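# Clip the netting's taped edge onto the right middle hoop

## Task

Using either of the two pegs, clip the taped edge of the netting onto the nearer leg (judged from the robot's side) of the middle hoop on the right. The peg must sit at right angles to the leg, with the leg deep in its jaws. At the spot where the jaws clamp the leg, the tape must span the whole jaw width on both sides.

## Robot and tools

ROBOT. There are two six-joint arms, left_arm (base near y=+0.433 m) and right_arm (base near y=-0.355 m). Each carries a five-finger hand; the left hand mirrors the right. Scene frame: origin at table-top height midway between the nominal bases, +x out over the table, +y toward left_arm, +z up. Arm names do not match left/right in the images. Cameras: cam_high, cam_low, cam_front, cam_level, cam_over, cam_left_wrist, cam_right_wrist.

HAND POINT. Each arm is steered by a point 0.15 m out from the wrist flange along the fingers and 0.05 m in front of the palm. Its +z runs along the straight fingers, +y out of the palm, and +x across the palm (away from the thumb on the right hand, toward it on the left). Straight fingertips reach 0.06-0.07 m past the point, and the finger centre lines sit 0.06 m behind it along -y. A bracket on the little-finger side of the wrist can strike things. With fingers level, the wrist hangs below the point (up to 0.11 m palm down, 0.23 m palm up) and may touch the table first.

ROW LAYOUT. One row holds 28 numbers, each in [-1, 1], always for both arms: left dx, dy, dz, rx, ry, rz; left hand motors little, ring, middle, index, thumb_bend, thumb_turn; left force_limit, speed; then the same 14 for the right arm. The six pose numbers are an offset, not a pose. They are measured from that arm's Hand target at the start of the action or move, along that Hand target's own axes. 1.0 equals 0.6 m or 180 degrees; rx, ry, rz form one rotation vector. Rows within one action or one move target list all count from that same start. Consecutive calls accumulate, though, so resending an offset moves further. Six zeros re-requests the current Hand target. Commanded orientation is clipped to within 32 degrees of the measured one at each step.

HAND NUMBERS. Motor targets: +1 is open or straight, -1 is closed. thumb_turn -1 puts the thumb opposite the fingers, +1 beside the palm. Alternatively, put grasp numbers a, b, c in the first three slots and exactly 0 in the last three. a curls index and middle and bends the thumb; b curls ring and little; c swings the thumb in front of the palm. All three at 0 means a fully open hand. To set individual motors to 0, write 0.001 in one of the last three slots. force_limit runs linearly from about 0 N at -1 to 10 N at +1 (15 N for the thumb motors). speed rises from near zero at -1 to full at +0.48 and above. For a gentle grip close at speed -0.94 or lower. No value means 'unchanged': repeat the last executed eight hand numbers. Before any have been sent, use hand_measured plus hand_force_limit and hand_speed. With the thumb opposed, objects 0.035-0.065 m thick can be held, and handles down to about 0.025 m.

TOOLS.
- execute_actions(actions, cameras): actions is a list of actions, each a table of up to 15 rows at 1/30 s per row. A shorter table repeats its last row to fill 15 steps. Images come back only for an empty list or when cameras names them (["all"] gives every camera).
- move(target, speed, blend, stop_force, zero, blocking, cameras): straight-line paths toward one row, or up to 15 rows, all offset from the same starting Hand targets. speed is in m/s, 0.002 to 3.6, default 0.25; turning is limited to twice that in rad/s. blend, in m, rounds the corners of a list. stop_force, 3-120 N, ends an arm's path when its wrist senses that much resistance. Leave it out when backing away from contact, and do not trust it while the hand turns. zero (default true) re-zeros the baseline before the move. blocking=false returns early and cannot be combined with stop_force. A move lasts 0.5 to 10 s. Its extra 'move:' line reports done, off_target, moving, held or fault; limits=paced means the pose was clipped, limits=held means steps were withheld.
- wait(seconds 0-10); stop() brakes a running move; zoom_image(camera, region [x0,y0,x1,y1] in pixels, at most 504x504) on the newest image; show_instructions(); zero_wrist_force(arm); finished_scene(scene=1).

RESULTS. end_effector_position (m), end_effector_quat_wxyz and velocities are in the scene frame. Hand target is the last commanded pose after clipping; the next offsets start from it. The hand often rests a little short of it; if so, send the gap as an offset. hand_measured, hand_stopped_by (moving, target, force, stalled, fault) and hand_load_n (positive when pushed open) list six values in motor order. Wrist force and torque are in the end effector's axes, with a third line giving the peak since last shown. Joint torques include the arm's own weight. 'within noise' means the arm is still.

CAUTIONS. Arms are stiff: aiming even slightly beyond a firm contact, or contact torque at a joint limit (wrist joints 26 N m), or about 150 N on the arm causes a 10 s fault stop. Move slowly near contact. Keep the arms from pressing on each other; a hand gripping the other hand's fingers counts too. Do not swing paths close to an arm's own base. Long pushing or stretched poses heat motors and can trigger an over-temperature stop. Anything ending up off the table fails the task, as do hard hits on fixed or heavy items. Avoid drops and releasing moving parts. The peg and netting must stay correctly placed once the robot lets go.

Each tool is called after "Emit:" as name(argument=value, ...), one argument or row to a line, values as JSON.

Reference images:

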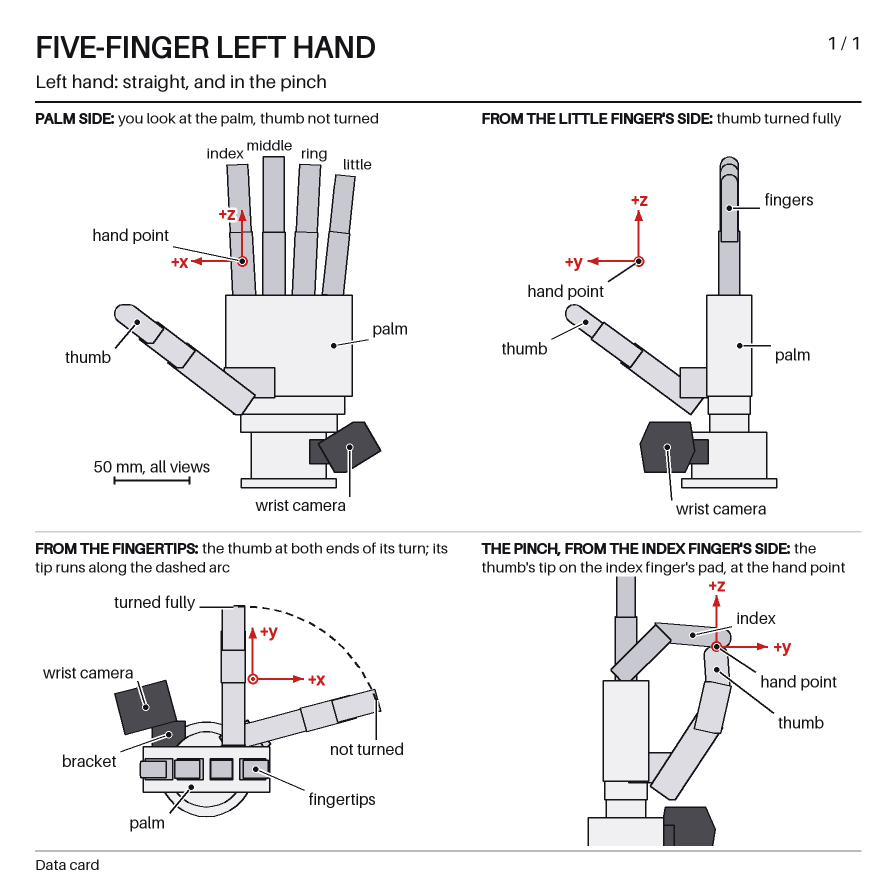

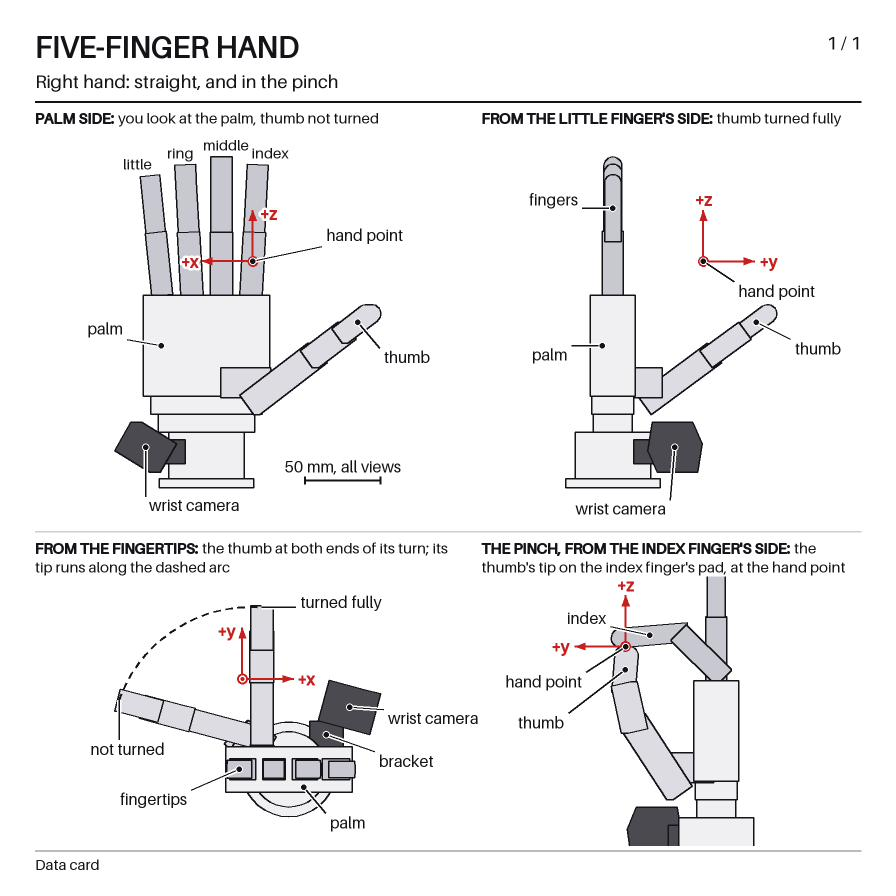

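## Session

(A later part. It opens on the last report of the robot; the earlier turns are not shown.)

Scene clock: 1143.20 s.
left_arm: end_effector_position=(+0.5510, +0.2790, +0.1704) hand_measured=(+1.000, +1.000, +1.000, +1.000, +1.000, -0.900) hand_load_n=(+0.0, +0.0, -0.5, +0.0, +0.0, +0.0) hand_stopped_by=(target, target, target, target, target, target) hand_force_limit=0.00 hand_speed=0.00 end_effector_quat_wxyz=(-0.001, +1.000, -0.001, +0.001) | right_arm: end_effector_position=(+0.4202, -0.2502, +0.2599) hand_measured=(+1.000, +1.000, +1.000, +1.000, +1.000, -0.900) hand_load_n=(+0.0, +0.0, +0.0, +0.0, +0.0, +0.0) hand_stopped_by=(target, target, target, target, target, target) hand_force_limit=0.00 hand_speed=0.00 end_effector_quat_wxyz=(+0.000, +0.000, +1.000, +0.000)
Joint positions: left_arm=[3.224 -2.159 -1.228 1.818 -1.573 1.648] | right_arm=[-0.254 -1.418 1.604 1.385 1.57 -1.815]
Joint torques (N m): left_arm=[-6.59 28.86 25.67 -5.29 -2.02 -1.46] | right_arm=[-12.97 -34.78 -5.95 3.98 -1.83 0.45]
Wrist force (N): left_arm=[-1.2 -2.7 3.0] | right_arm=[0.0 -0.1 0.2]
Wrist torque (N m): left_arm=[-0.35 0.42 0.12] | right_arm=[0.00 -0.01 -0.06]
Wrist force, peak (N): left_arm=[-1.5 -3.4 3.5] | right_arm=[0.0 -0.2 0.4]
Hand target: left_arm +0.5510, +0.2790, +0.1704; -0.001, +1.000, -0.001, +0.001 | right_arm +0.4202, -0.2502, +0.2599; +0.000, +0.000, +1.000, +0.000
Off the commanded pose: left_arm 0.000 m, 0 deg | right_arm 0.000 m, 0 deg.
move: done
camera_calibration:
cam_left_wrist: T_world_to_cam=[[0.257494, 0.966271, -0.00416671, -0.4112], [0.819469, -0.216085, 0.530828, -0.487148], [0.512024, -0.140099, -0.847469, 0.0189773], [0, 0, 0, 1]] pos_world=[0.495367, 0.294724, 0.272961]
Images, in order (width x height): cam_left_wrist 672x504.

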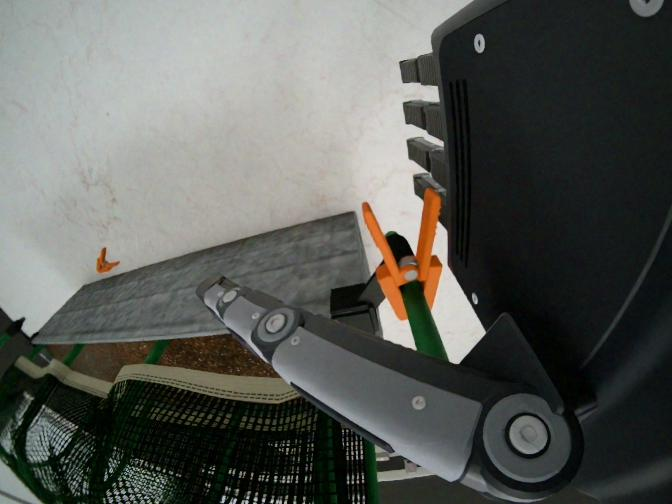

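Emit:
move(
  target=[-0.0067,0.0083,0,0,0,0, 1,1,1,1,-0.1,-0.9, -0.75,-0.5, 0,0,0,0,0,0, 1,1,1,1,1,-0.9, 0,0],
  speed=0.05,
)

Emit:
move(
  target=[0,0,0,0,0,0, 1,1,1,1,-0.6,-0.9, -0.75,-0.85, 0,0,0,0,0,0, 1,1,1,1,1,-0.9, 0,0],
  speed=0.05,
  cameras=["cam_left_wrist"],
)

Emit:
zoom_image(
  camera="cam_left_wrist",
  region=[312, 160, 472, 360],
)

Scene clock: 1153.33 s.
left_arm: end_effector_position=(+0.5470, +0.2740, +0.1704) hand_measured=(+1.000, +1.000, +1.000, +1.000, -0.100, -0.900) hand_load_n=(+0.0, +0.0, +0.0, +0.0, +0.0, +0.0) hand_stopped_by=(target, target, target, target, target, target) hand_force_limit=-0.75 hand_speed=-0.50 end_effector_quat_wxyz=(-0.001, +1.000, -0.001, +0.001) | right_arm: end_effector_position=(+0.4202, -0.2502, +0.2599) hand_measured=(+1.000, +1.000, +1.000, +1.000, +1.000, -0.900) hand_load_n=(+0.0, +0.0, +0.0, +0.0, +0.0, +0.0) hand_stopped_by=(target, target, target, target, target, target) hand_force_limit=0.00 hand_speed=0.00 end_effector_quat_wxyz=(+0.000, +0.000, +1.000, +0.000)
Joint positions: left_arm=[3.215 -2.151 -1.241 1.823 -1.573 1.639] | right_arm=[-0.254 -1.418 1.604 1.385 1.57 -1.815]
Joint torques (N m): left_arm=[-6.99 49.38 8.07 -0.02 -2.03 -1.37] | right_arm=[-12.39 -35.37 -6.57 3.88 -1.82 -0.63]
Wrist force (N): left_arm=[-1.1 -3.1 3.3] | right_arm=[0.0 0.0 0.3]
Wrist torque (N m): left_arm=[-0.42 0.42 0.14] | right_arm=[-0.01 -0.02 -0.05]
Wrist force, peak (N): left_arm=[-1.2 -3.2 3.2] | right_arm=[0.4 0.2 0.1]
Hand target: left_arm +0.5470, +0.2740, +0.1704; -0.001, +1.000, -0.001, +0.001 | right_arm +0.4202, -0.2502, +0.2599; +0.000, +0.000, +1.000, +0.000
Off the commanded pose: left_arm 0.000 m, 0 deg | right_arm 0.000 m, 0 deg.
move: done

Scene clock: 1154.70 s.
left_arm: end_effector_position=(+0.5470, +0.2740, +0.1704) hand_measured=(+1.000, +1.000, +1.000, +1.000, -0.334, -0.900) hand_load_n=(+0.0, +0.0, +0.0, +0.0, +2.0, +0.0) hand_stopped_by=(target, target, target, target, force, target) hand_force_limit=-0.75 hand_speed=-0.85 end_effector_quat_wxyz=(-0.001, +1.000, -0.001, +0.001) | right_arm: end_effector_position=(+0.4202, -0.2502, +0.2599) hand_measured=(+1.000, +1.000, +1.000, +1.000, +1.000, -0.900) hand_load_n=(+0.0, -0.5, +0.0, +0.0, +0.0, +0.0) hand_stopped_by=(target, target, target, target, target, target) hand_force_limit=0.00 hand_speed=0.00 end_effector_quat_wxyz=(+0.000, +0.000, +1.000, +0.000)
Joint positions: left_arm=[3.215 -2.151 -1.241 1.823 -1.573 1.639] | right_arm=[-0.254 -1.418 1.604 1.385 1.57 -1.815]
Joint torques (N m): left_arm=[-7.51 49.74 7.54 -0.38 -2.17 -1.56] | right_arm=[-12.54 -34.98 -6.16 3.99 -1.89 -1.14]
Wrist force (N): left_arm=[-1.0 -2.3 3.2] | right_arm=[0.0 0.3 0.1]
Wrist torque (N m): left_arm=[-0.38 0.38 0.15] | right_arm=[0.04 -0.01 -0.06]
Wrist force, peak (N): left_arm=[-1.1 -3.2 3.1] | right_arm=[0.0 0.0 0.4]
Hand target: left_arm +0.5470, +0.2740, +0.1704; -0.001, +1.000, -0.001, +0.001 | right_arm +0.4202, -0.2502, +0.2599; +0.000, +0.000, +1.000, +0.000
Off the commanded pose: left_arm 0.000 m, 0 deg | right_arm 0.000 m, 0 deg.
move: done
camera_calibration:
cam_left_wrist: T_world_to_cam=[[0.257494, 0.966271, -0.00416671, -0.405435], [0.819469, -0.216085, 0.530828, -0.484929], [0.512024, -0.140099, -0.847469, 0.0203389], [0, 0, 0, 1]] pos_world=[0.491367, 0.289824, 0.272961]
Images, in order (width x height): cam_left_wrist 672x504.

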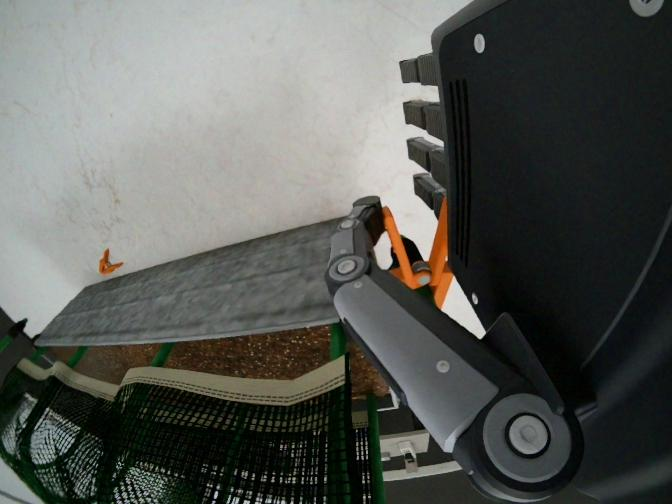

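Scaled by 2.520 from the camera's 672x504 image, which has a finer 960x720 frame.

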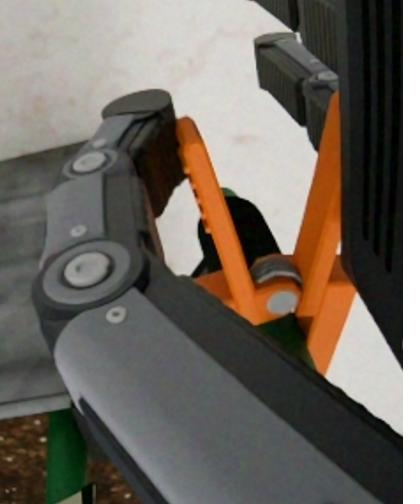

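Emit:
move(
  target=[0,0.0083,0,0,0,0, 1,1,1,1,-0.8,-0.9, 0.2,-0.85, 0,0,0,0,0,0, 1,1,1,1,1,-0.9, 0,0],
  speed=0.01,
)

Emit:
move(
  target=[0,0.0058,0,0,0,0, 1,1,1,1,-0.95,-0.9, 1,-0.85, 0,0,0,0,0,0, 1,1,1,1,1,-0.9, 0,0],
  speed=0.01,
  cameras=["cam_left_wrist"],
)

Emit:
zoom_image(
  camera="cam_left_wrist",
  region=[312, 160, 472, 360],
)

Scene clock: 1164.83 s.
left_arm: end_effector_position=(+0.5470, +0.2692, +0.1704) hand_measured=(+1.000, +1.000, +1.000, +1.000, -0.400, -0.900) hand_load_n=(+0.0, +0.0, +0.0, +0.0, +9.5, +2.0) hand_stopped_by=(target, target, target, target, force, target) hand_force_limit=0.20 hand_speed=-0.85 end_effector_quat_wxyz=(-0.001, +1.000, -0.001, +0.001) | right_arm: end_effector_position=(+0.4202, -0.2502, +0.2599) hand_measured=(+1.000, +1.000, +1.000, +1.000, +1.000, -0.900) hand_load_n=(+0.0, +0.0, +0.0, +0.0, +0.0, +0.0) hand_stopped_by=(target, target, target, target, target, target) hand_force_limit=0.00 hand_speed=0.00 end_effector_quat_wxyz=(+0.000, +0.000, +1.000, +0.000)
Joint positions: left_arm=[3.205 -2.153 -1.237 1.821 -1.573 1.629] | right_arm=[-0.254 -1.418 1.604 1.385 1.57 -1.815]
Joint torques (N m): left_arm=[-8.84 28.96 25.8 -5.26 -1.53 -1.58] | right_arm=[-12.01 -34.21 -6.57 4.04 -1.91 -1.94]
Wrist force (N): left_arm=[-1.0 -6.2 3.3] | right_arm=[0.1 -0.2 0.1]
Wrist torque (N m): left_arm=[-0.51 0.39 0.07] | right_arm=[-0.03 -0.02 -0.06]
Wrist force, peak (N): left_arm=[-1.4 -6.6 2.8] | right_arm=[0.2 -0.1 0.5]
Hand target: left_arm +0.5470, +0.2690, +0.1704; -0.001, +1.000, -0.001, +0.001 | right_arm +0.4202, -0.2502, +0.2599; +0.000, +0.000, +1.000, +0.000
Off the commanded pose: left_arm 0.000 m, 0 deg | right_arm 0.000 m, 0 deg.
move: done

Scene clock: 1165.77 s.
left_arm: end_effector_position=(+0.5470, +0.2656, +0.1704) hand_measured=(+1.000, +1.000, +1.000, +1.000, -0.542, -0.900) hand_load_n=(+0.0, +0.0, +0.0, +0.0, +15.0, +2.0) hand_stopped_by=(target, target, target, target, force, target) hand_force_limit=1.00 hand_speed=-0.85 end_effector_quat_wxyz=(-0.001, +1.000, -0.001, +0.001) | right_arm: end_effector_position=(+0.4202, -0.2502, +0.2599) hand_measured=(+1.000, +1.000, +1.000, +1.000, +1.000, -0.900) hand_load_n=(+0.0, +0.0, +0.0, +0.0, +0.0, +0.0) hand_stopped_by=(target, target, target, target, target, target) hand_force_limit=0.00 hand_speed=0.00 end_effector_quat_wxyz=(+0.000, +0.000, +1.000, +0.000)
Joint positions: left_arm=[3.198 -2.155 -1.234 1.82 -1.573 1.622] | right_arm=[-0.254 -1.418 1.604 1.385 1.57 -1.815]
Joint torques (N m): left_arm=[-9.53 27.89 25.04 -5.28 -1.31 -1.35] | right_arm=[-12.39 -34.24 -5.92 3.84 -1.82 -2.09]
Wrist force (N): left_arm=[-1.1 -6.8 2.5] | right_arm=[0.0 0.1 -0.1]
Wrist torque (N m): left_arm=[-0.49 0.44 0.04] | right_arm=[0.03 -0.01 -0.04]
Wrist force, peak (N): left_arm=[-1.3 -7.2 2.4] | right_arm=[0.1 0.0 0.3]
Hand target: left_arm +0.5470, +0.2655, +0.1704; -0.001, +1.000, -0.001, +0.001 | right_arm +0.4202, -0.2502, +0.2599; +0.000, +0.000, +1.000, +0.000
Off the commanded pose: left_arm 0.000 m, 0 deg | right_arm 0.000 m, 0 deg.
move: done
camera_calibration:
cam_left_wrist: T_world_to_cam=[[0.257494, 0.966271, -0.00416671, -0.397196], [0.819469, -0.216085, 0.530828, -0.486684], [0.512024, -0.140099, -0.847469, 0.0191993], [0, 0, 0, 1]] pos_world=[0.491267, 0.281324, 0.272961]
Images, in order (width x height): cam_left_wrist 672x504.

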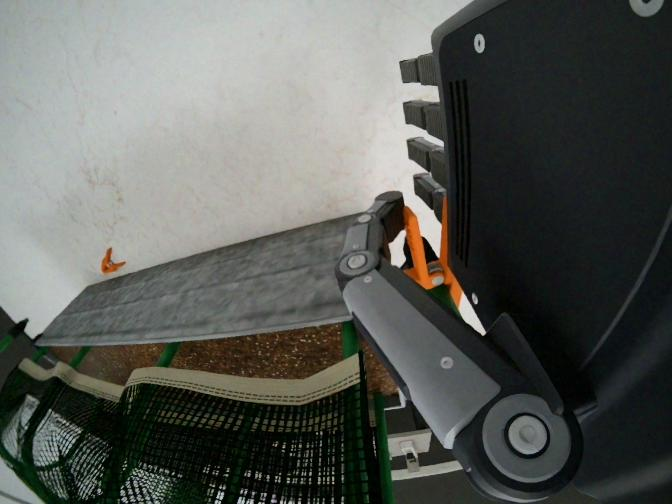

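Scaled by 2.520 from the camera's 672x504 image, which has a finer 960x720 frame.

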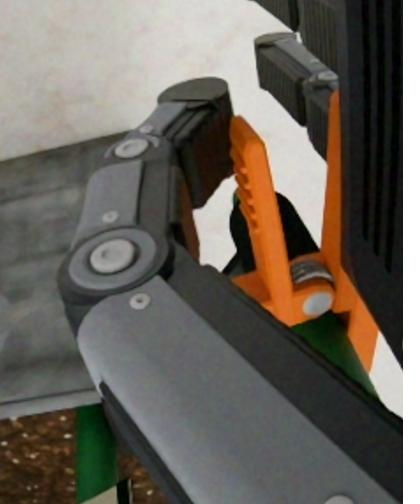

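Emit:
move(
  target=[
    [-0.0333,0,0,0,0,0, 1,1,1,1,-0.95,-0.9, 1,-0.85, 0,0,0,0,0,0, 1,1,1,1,1,-0.9, 0,0],
    [-0.1333,0,0,0,0,0, 1,1,1,1,-0.95,-0.9, 1,-0.85, 0,0,0,0,0,0, 1,1,1,1,1,-0.9, 0,0],
  ],
  speed=[0.02, 0.08],
  blend=0.005,
  cameras=["cam_left_wrist","cam_over","cam_front"],
)

Emit:
zoom_image(
  camera="cam_left_wrist",
  region=[312, 160, 472, 360],
)

Scene clock: 1171.40 s.
left_arm: end_effector_position=(+0.4671, +0.2658, +0.1703) hand_measured=(+1.000, +1.000, +1.000, +1.000, -0.542, -0.900) hand_load_n=(+0.0, +0.0, +0.0, +0.0, +16.5, +0.5) hand_stopped_by=(target, target, target, target, force, target) hand_force_limit=1.00 hand_speed=-0.85 end_effector_quat_wxyz=(-0.001, +1.000, -0.001, +0.001) | right_arm: end_effector_position=(+0.4202, -0.2502, +0.2599) hand_measured=(+1.000, +1.000, +1.000, +1.000, +1.000, -0.900) hand_load_n=(+0.0, +0.0, +0.0, +0.0, +0.0, +0.0) hand_stopped_by=(target, target, target, target, target, target) hand_force_limit=0.00 hand_speed=0.00 end_effector_quat_wxyz=(+0.000, +0.000, +1.000, +0.000)
Joint positions: left_arm=[3.208 -1.969 -1.52 1.92 -1.573 1.632] | right_arm=[-0.254 -1.418 1.604 1.385 1.57 -1.815]
Joint torques (N m): left_arm=[7.33 42.29 7.46 0.11 2.46 1.61] | right_arm=[-12.14 -34.03 -6.31 3.97 -1.82 -1.96]
Wrist force (N): left_arm=[-1.1 -3.2 3.2] | right_arm=[0.1 -0.2 0.1]
Wrist torque (N m): left_arm=[-0.45 0.43 0.04] | right_arm=[-0.02 -0.02 -0.05]
Wrist force, peak (N): left_arm=[-1.0 -7.0 2.5] | right_arm=[-0.3 0.3 0.2]
Hand target: left_arm +0.4670, +0.2658, +0.1703; -0.001, +1.000, -0.001, +0.001 | right_arm +0.4202, -0.2502, +0.2599; +0.000, +0.000, +1.000, +0.000
Off the commanded pose: left_arm 0.000 m, 0 deg | right_arm 0.000 m, 0 deg.
move: done
camera_calibration:
cam_left_wrist: T_world_to_cam=[[0.257487, 0.966273, -0.00420191, -0.37683], [0.819517, -0.216072, 0.530759, -0.421199], [0.51195, -0.140107, -0.847512, 0.0600458], [0, 0, 0, 1]] pos_world=[0.411468, 0.281524, 0.272861]
Images, in order (width x height): cam_front 504x504, cam_over 504x504, cam_left_wrist 672x504.

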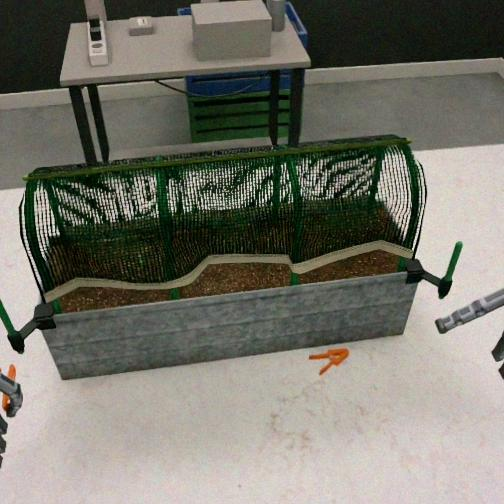

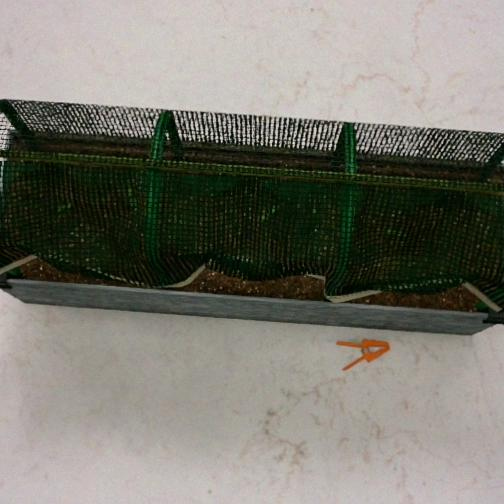

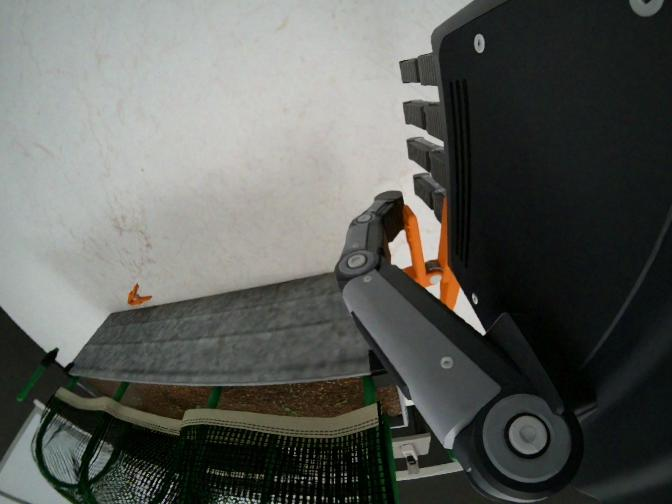

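Scaled by 2.520 from the camera's 672x504 image, which has a finer 960x720 frame.

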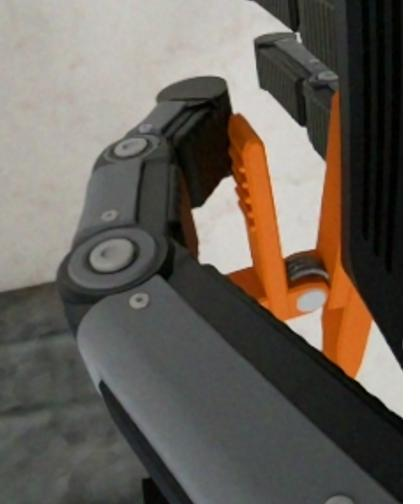

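Emit:
move(
  target=[0.1133,0.3887,0.0083,0,0,0, 1,1,1,1,-0.95,-0.9, 1,-0.85, 0,0,0,0,0,0, 1,1,1,1,1,-0.9, 0,0],
  speed=0.15,
  cameras=["cam_left_wrist","cam_over","cam_front","cam_level","cam_right_wrist"],
)

Emit:
zoom_image(
  camera="cam_level",
  region=[80, 220, 160, 300],
)

Emit:
zoom_image(
  camera="cam_left_wrist",
  region=[262, 160, 472, 400],
)

Scene clock: 1186.10 s.
left_arm: end_effector_position=(+0.5343, +0.0324, +0.1649) hand_measured=(+1.000, +1.000, +1.000, +1.000, -0.542, -0.900) hand_load_n=(+0.0, +0.0, +0.0, +0.0, +16.5, +0.5) hand_stopped_by=(target, target, target, target, force, target) hand_force_limit=1.00 hand_speed=-0.85 end_effector_quat_wxyz=(-0.001, +1.000, -0.001, +0.001) | right_arm: end_effector_position=(+0.4202, -0.2502, +0.2599) hand_measured=(+1.000, +1.000, +1.000, +1.000, +1.000, -0.900) hand_load_n=(+0.0, +0.0, +0.0, +0.0, +0.0, +0.0) hand_stopped_by=(target, target, target, target, target, target) hand_force_limit=0.00 hand_speed=0.00 end_effector_quat_wxyz=(+0.000, +0.000, +1.000, +0.000)
Joint positions: left_arm=[2.778 -2.378 -0.868 1.676 -1.574 1.202] | right_arm=[-0.254 -1.418 1.604 1.385 1.57 -1.815]
Joint torques (N m): left_arm=[-6.05 35.44 25.67 -5.22 -2.22 -1.53] | right_arm=[-11.94 -34.81 -6.87 3.93 -1.69 -2.2]
Wrist force (N): left_arm=[-1.7 -2.8 2.9] | right_arm=[0.1 0.0 0.1]
Wrist torque (N m): left_arm=[-0.36 0.52 0.02] | right_arm=[0.01 -0.03 -0.05]
Wrist force, peak (N): left_arm=[-1.1 -4.2 3.5] | right_arm=[0.1 0.3 0.4]
Hand target: left_arm +0.5344, +0.0324, +0.1649; -0.001, +1.000, -0.001, +0.001 | right_arm +0.4202, -0.2502, +0.2599; +0.000, +0.000, +1.000, +0.000
Off the commanded pose: left_arm 0.000 m, 0 deg | right_arm 0.000 m, 0 deg.
move: done
camera_calibration:
cam_left_wrist: T_world_to_cam=[[0.257544, 0.966257, -0.00424808, -0.168739], [0.81943, -0.216075, 0.530892, -0.523754], [0.512061, -0.140209, -0.847429, -0.0117751], [0, 0, 0, 1]] pos_world=[0.478667, 0.0482246, 0.267361]
cam_right_wrist: T_world_to_cam=[[-0.218486, 0.975272, -0.0332974, 0.35394], [0.818025, 0.20165, 0.538677, -0.434651], [0.532071, 0.0904553, -0.841854, 0.135651], [0, 0, 0, 1]] pos_world=[0.360711, -0.26981, 0.36012]
Images, in order (width x height): cam_front 504x504, cam_level 504x504, cam_over 504x504, cam_left_wrist 672x504, cam_right_wrist 672x504.

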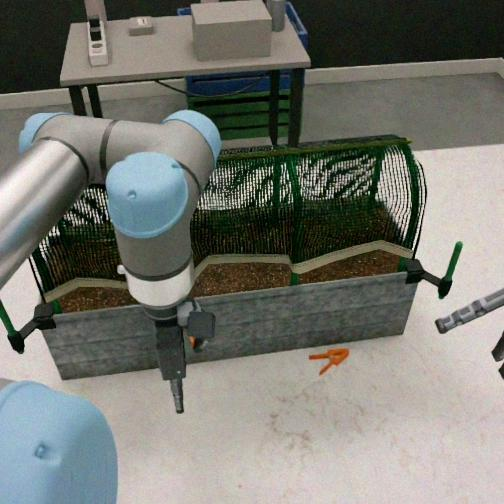

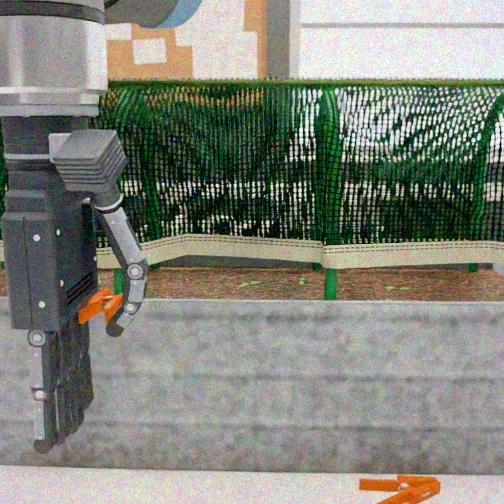

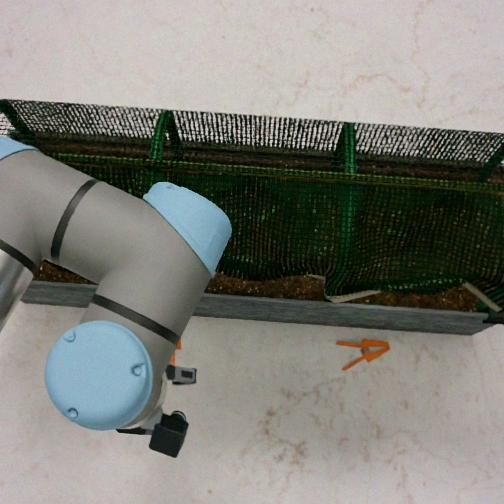

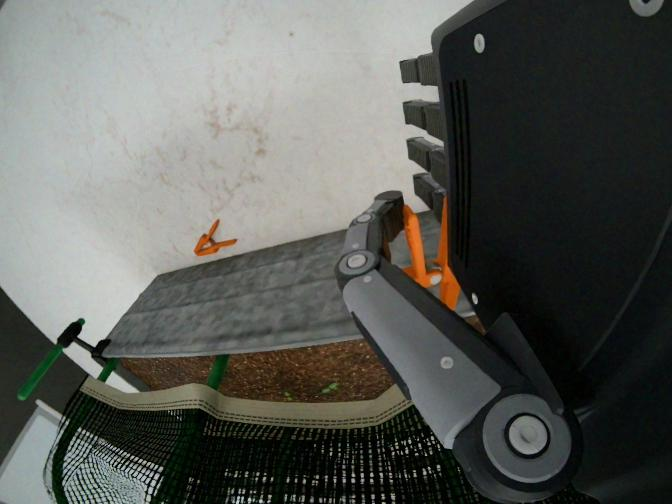

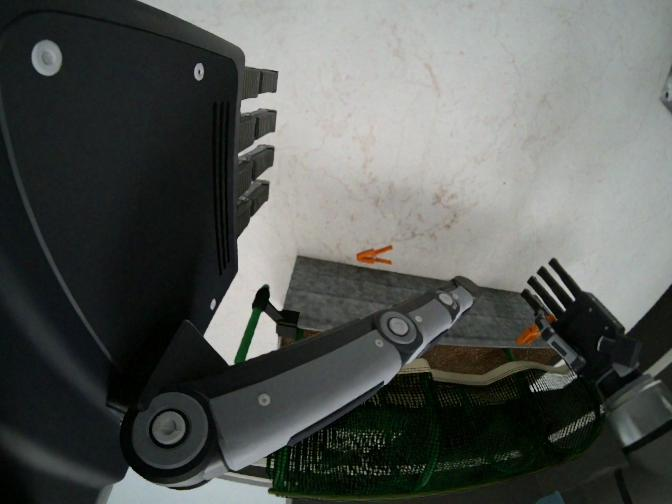

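Scaled by 6.300.

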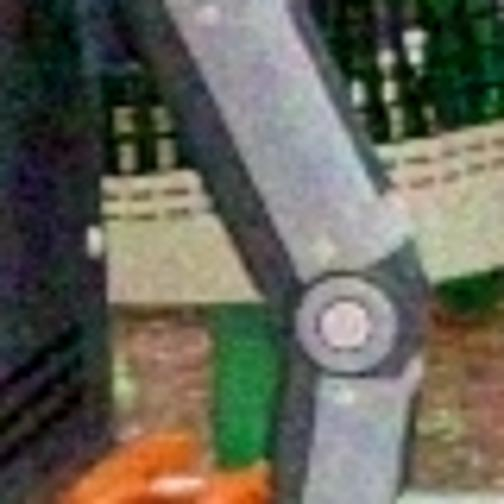

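Scaled by 2.100 from the camera's 672x504 image, which has a finer 960x720 frame.

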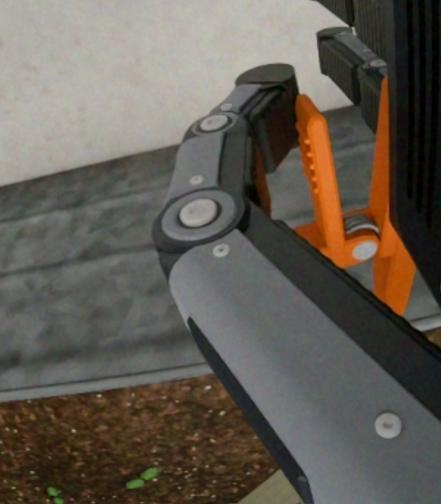

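Emit:
wait(
  seconds=0.1,
  cameras=["cam_level","cam_left_wrist","cam_right_wrist"],
)

Scene clock: 1213.60 s.
left_arm: end_effector_position=(+0.5344, +0.0324, +0.1649) hand_measured=(+1.000, +1.000, +1.000, +1.000, -0.542, -0.900) hand_load_n=(+0.0, +0.0, +0.0, +0.0, +16.5, +0.5) hand_stopped_by=(target, target, target, target, force, target) hand_force_limit=1.00 hand_speed=-0.85 end_effector_quat_wxyz=(-0.001, +1.000, -0.001, +0.001) | right_arm: end_effector_position=(+0.4202, -0.2502, +0.2599) hand_measured=(+1.000, +1.000, +1.000, +1.000, +1.000, -0.900) hand_load_n=(+0.0, +0.0, +0.0, +0.0, +0.0, +0.0) hand_stopped_by=(target, target, target, target, target, target) hand_force_limit=0.00 hand_speed=0.00 end_effector_quat_wxyz=(+0.000, +0.000, +1.000, +0.000)
Joint positions: left_arm=[2.778 -2.378 -0.868 1.676 -1.574 1.202] | right_arm=[-0.254 -1.418 1.604 1.385 1.57 -1.815]
Joint torques (N m): left_arm=[-7.31 35.69 25.89 -5.17 -2.45 -1.45] | right_arm=[-11.19 -34.32 -6.34 3.93 -1.75 -2.09]
Wrist force (N): left_arm=[-1.8 -2.8 3.0] | right_arm=[0.1 -0.1 0.2]
Wrist torque (N m): left_arm=[-0.37 0.55 0.01] | right_arm=[-0.02 -0.04 -0.05]
Wrist force, peak (N): left_arm=[-2.0 -3.1 3.0] | right_arm=[0.1 0.1 0.5]
Hand target: left_arm +0.5344, +0.0324, +0.1649; -0.001, +1.000, -0.001, +0.001 | right_arm +0.4202, -0.2502, +0.2599; +0.000, +0.000, +1.000, +0.000
Off the commanded pose: left_arm 0.000 m, 0 deg | right_arm 0.000 m, 0 deg.
wait: 0.10 s; at rest from the start
camera_calibration:
cam_left_wrist: T_world_to_cam=[[0.257544, 0.966257, -0.00424795, -0.168642], [0.819457, -0.216083, 0.530846, -0.523829], [0.512016, -0.140197, -0.847457, -0.0116763], [0, 0, 0, 1]] pos_world=[0.478667, 0.0481245, 0.267461]
cam_right_wrist: T_world_to_cam=[[-0.218486, 0.975272, -0.0332974, 0.35394], [0.818025, 0.20165, 0.538677, -0.434651], [0.532071, 0.0904553, -0.841854, 0.135651], [0, 0, 0, 1]] pos_world=[0.360711, -0.26981, 0.36012]
Images, in order (width x height): cam_level 504x504, cam_left_wrist 672x504, cam_right_wrist 672x504.

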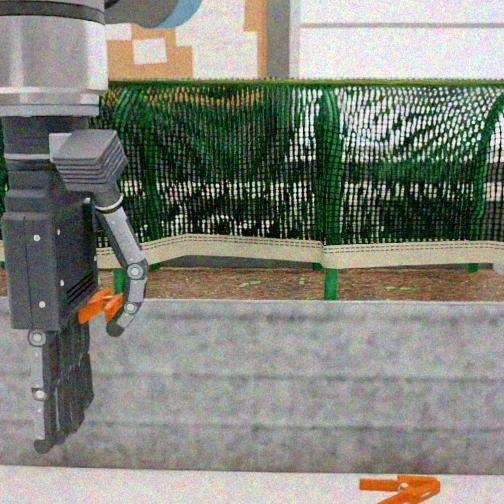

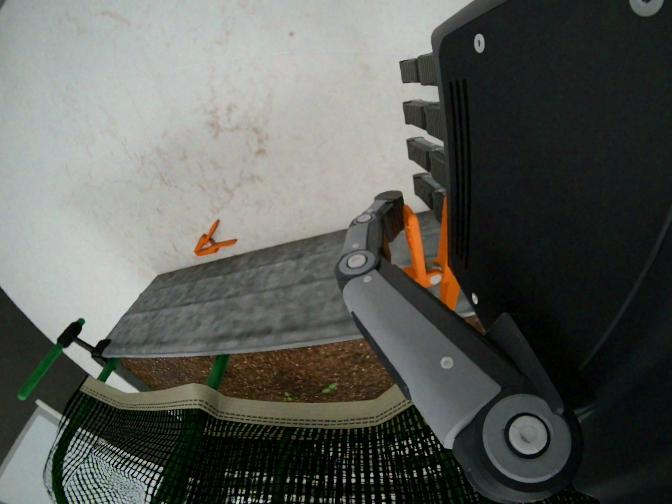

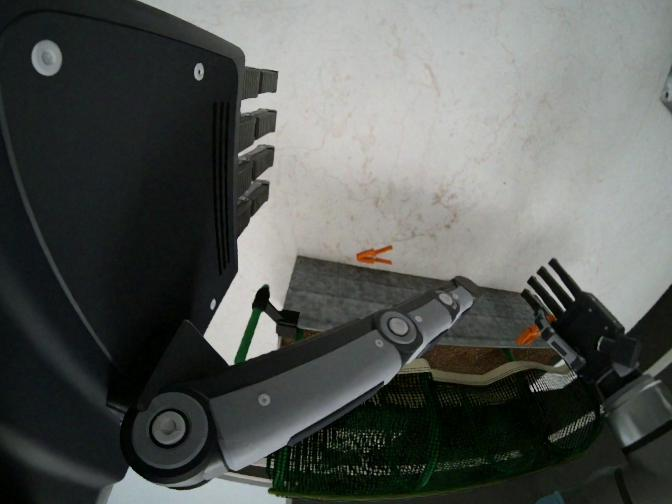

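Emit:
zoom_image(
  camera="cam_level",
  region=[60, 230, 180, 350],
)

Emit:
zoom_image(
  camera="cam_left_wrist",
  region=[330, 160, 510, 420],
)

Scaled by 4.200.

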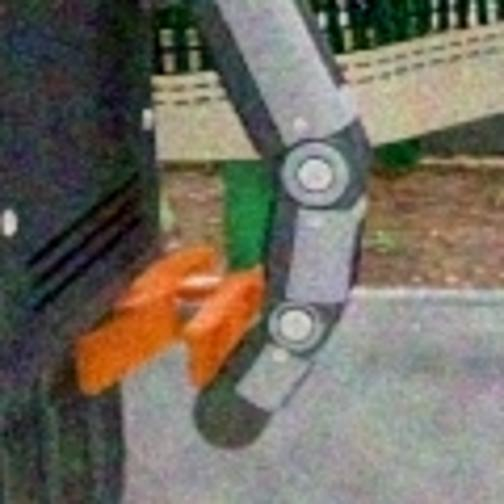

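Scaled by 1.938 from the camera's 672x504 image, which has a finer 960x720 frame.

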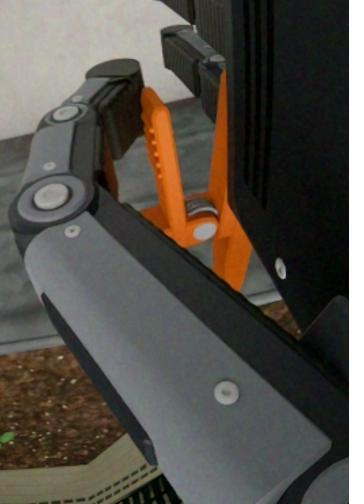

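Emit:
zoom_image(
  camera="cam_level",
  region=[70, 260, 140, 340],
)

Scaled by 6.300.

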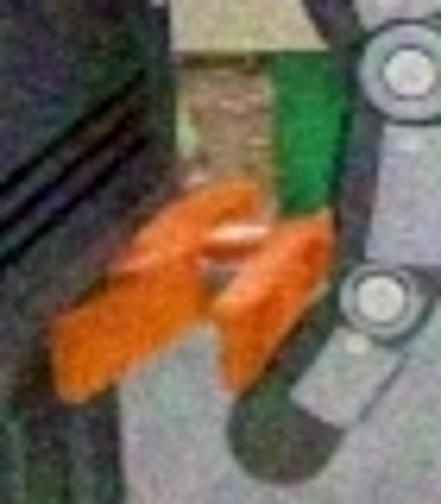

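Emit:
move(
  target=[0.0427, -0.015, 0.0042, 0,0,0, 1,1,1,1,-0.95,-0.9, 1,-0.85, 0,0,0,0,0,0, 1,1,1,1,1,-0.9, 0,0],
  speed=0.06,
  cameras=["cam_level","cam_left_wrist","cam_right_wrist"],
)

Emit:
zoom_image(
  camera="cam_level",
  region=[80, 240, 160, 320],
)

Scene clock: 1232.70 s.
left_arm: end_effector_position=(+0.5599, +0.0413, +0.1624) hand_measured=(+1.000, +1.000, +1.000, +1.000, -0.542, -0.900) hand_load_n=(+0.0, +0.0, +0.0, +0.0, +16.5, +0.5) hand_stopped_by=(target, target, target, target, force, target) hand_force_limit=1.00 hand_speed=-0.85 end_effector_quat_wxyz=(-0.001, +1.000, -0.001, +0.001) | right_arm: end_effector_position=(+0.4202, -0.2502, +0.2599) hand_measured=(+1.000, +1.000, +1.000, +1.000, +1.000, -0.900) hand_load_n=(+0.0, +0.0, +0.0, +0.0, +0.0, +0.0) hand_stopped_by=(target, target, target, target, target, target) hand_force_limit=0.00 hand_speed=0.00 end_effector_quat_wxyz=(+0.000, +0.000, +1.000, +0.000)
Joint positions: left_arm=[2.806 -2.434 -0.774 1.638 -1.574 1.23] | right_arm=[-0.254 -1.418 1.604 1.385 1.57 -1.815]
Joint torques (N m): left_arm=[7.14 37.51 25.99 -5.26 1.46 1.76] | right_arm=[-10.91 -34.1 -5.88 3.85 -1.7 -2.16]
Wrist force (N): left_arm=[-1.6 -3.1 3.0] | right_arm=[0.1 0.0 0.1]
Wrist torque (N m): left_arm=[-0.41 0.49 -0.04] | right_arm=[0.00 -0.03 -0.05]
Wrist force, peak (N): left_arm=[-1.8 -3.3 3.3] | right_arm=[0.3 -0.2 0.4]
Hand target: left_arm +0.5600, +0.0413, +0.1624; -0.001, +1.000, -0.001, +0.001 | right_arm +0.4202, -0.2502, +0.2599; +0.000, +0.000, +1.000, +0.000
Off the commanded pose: left_arm 0.000 m, 0 deg | right_arm 0.000 m, 0 deg.
move: done
camera_calibration:
cam_left_wrist: T_world_to_cam=[[0.257544, 0.966257, -0.00424795, -0.183846], [0.819457, -0.216083, 0.530846, -0.541557], [0.512016, -0.140197, -0.847457, -0.0256548], [0, 0, 0, 1]] pos_world=[0.504267, 0.0570245, 0.264961]
cam_right_wrist: T_world_to_cam=[[-0.218486, 0.975272, -0.0332974, 0.35394], [0.818025, 0.20165, 0.538677, -0.434651], [0.532071, 0.0904553, -0.841854, 0.135651], [0, 0, 0, 1]] pos_world=[0.360711, -0.26981, 0.36012]
Images, in order (width x height): cam_level 504x504, cam_left_wrist 672x504, cam_right_wrist 672x504.

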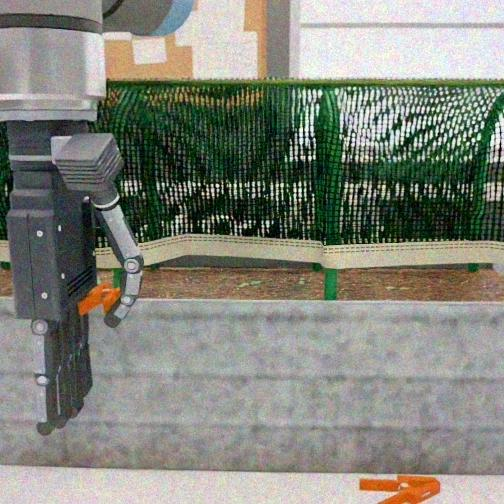

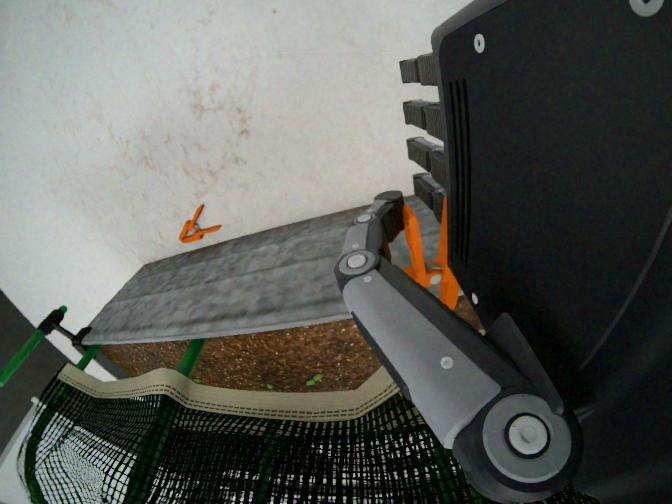

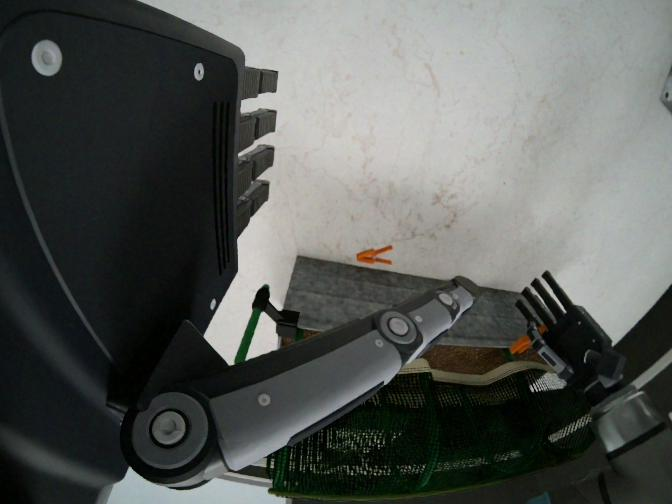

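Scaled by 6.300.

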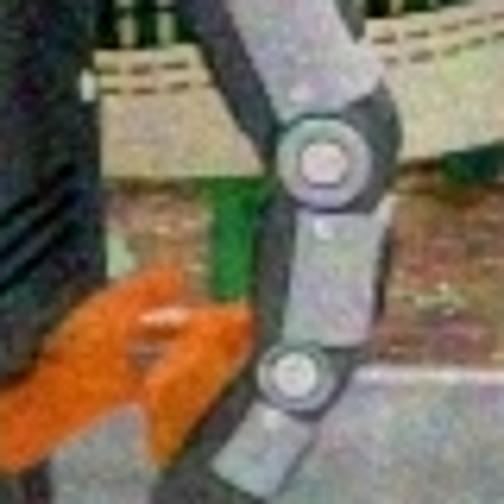

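Emit:
zoom_image(
  camera="cam_left_wrist",
  region=[370, 180, 490, 330],
)

Emit:
zoom_image(
  camera="cam_right_wrist",
  region=[490, 250, 650, 390],
)

Scaled by 3.360 from the camera's 672x504 image, which has a finer 960x720 frame.

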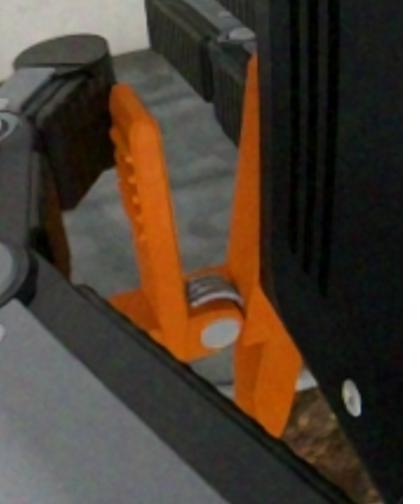

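Scaled by 3.150 from the camera's 672x504 image, which has a finer 960x720 frame.

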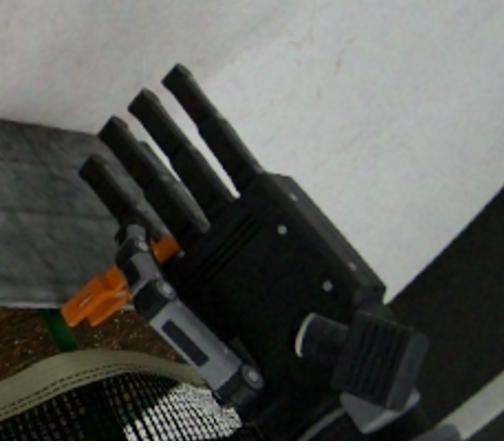

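Emit:
zoom_image(
  camera="cam_right_wrist",
  region=[500, 310, 570, 370],
)

Scaled by 7.200 from the camera's 672x504 image, which has a finer 960x720 frame.

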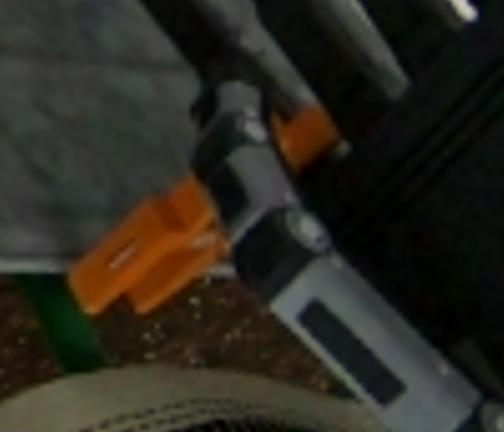

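Emit:
zoom_image(
  camera="cam_level",
  region=[78, 264, 130, 316],
)

Scaled by 9.692.

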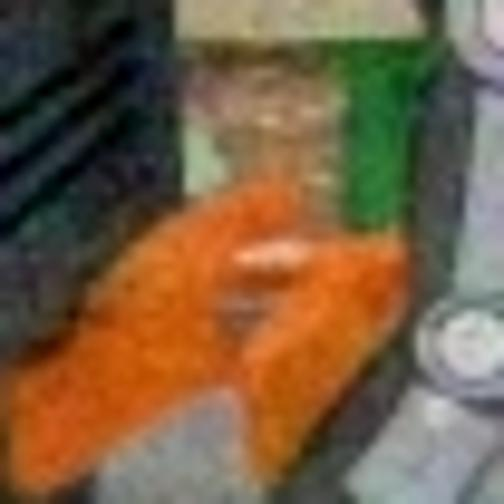

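Emit:
move(
  target=[0.053, 0.0033, 0.0, 0,0,0, 1,1,1,1,-0.95,-0.9, 1,-0.85, 0,0,0,0,0,0, 1,1,1,1,1,-0.9, 0,0],
  speed=0.015,
  stop_force=8,
  cameras=["cam_level","cam_left_wrist"],
)

Emit:
zoom_image(
  camera="cam_level",
  region=[78, 264, 130, 316],
)

Scene clock: 1338.97 s.
left_arm: end_effector_position=(+0.5918, +0.0392, +0.1625) hand_measured=(+1.000, +1.000, +1.000, +1.000, -0.542, -0.900) hand_load_n=(+0.0, +0.0, +0.0, +0.0, +15.0, +1.5) hand_stopped_by=(target, target, target, target, force, target) hand_force_limit=1.00 hand_speed=-0.85 end_effector_quat_wxyz=(-0.001, +1.000, -0.001, +0.001) | right_arm: end_effector_position=(+0.4202, -0.2502, +0.2599) hand_measured=(+1.000, +1.000, +1.000, +1.000, +1.000, -0.900) hand_load_n=(+0.0, +0.0, +0.0, +0.0, +0.0, +0.0) hand_stopped_by=(target, target, target, target, target, target) hand_force_limit=0.00 hand_speed=0.00 end_effector_quat_wxyz=(+0.000, +0.000, +1.000, +0.000)
Joint positions: left_arm=[2.82 -2.543 -0.571 1.544 -1.573 1.244] | right_arm=[-0.254 -1.418 1.604 1.385 1.57 -1.815]
Joint torques (N m): left_arm=[5.09 40.17 25.76 -4.89 -1.63 1.8] | right_arm=[-10.64 -33.23 -5.9 4.1 -1.54 -2.11]
Wrist force (N): left_arm=[-2.2 -7.3 3.3] | right_arm=[0.1 0.1 0.0]
Wrist torque (N m): left_arm=[-0.59 0.51 -0.15] | right_arm=[0.03 -0.02 -0.05]
Wrist force, peak (N): left_arm=[-2.2 -7.5 3.3] | right_arm=[0.4 -0.2 0.2]
Hand target: left_arm +0.5918, +0.0392, +0.1625; -0.001, +1.000, -0.001, +0.001 | right_arm +0.4202, -0.2502, +0.2599; +0.000, +0.000, +1.000, +0.000
Off the commanded pose: left_arm 0.000 m, 0 deg | right_arm 0.000 m, 0 deg.
move: done
camera_calibration:
cam_left_wrist: T_world_to_cam=[[0.257544, 0.966257, -0.00424795, -0.190129], [0.819457, -0.216083, 0.530846, -0.56813], [0.512016, -0.140197, -0.847457, -0.0422685], [0, 0, 0, 1]] pos_world=[0.536167, 0.0550245, 0.264961]
Images, in order (width x height): cam_level 504x504, cam_left_wrist 672x504.

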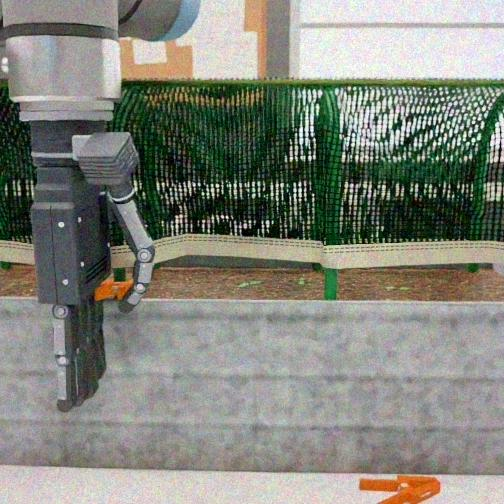

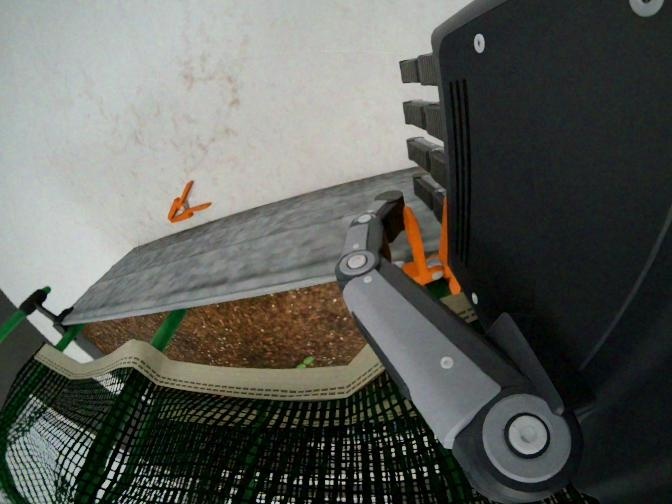

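Scaled by 9.692.

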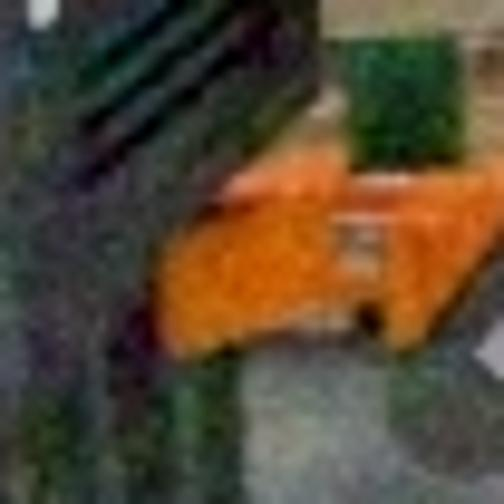

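Emit:
zoom_image(
  camera="cam_left_wrist",
  region=[370, 180, 490, 330],
)

Scaled by 3.360 from the camera's 672x504 image, which has a finer 960x720 frame.

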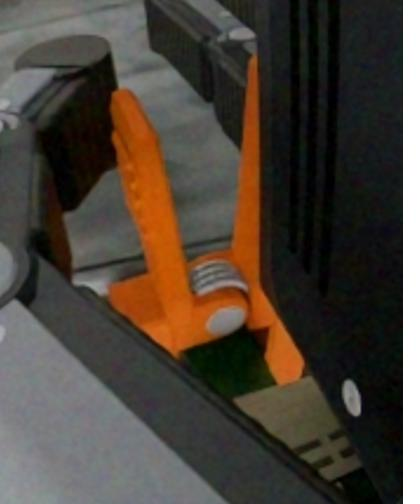

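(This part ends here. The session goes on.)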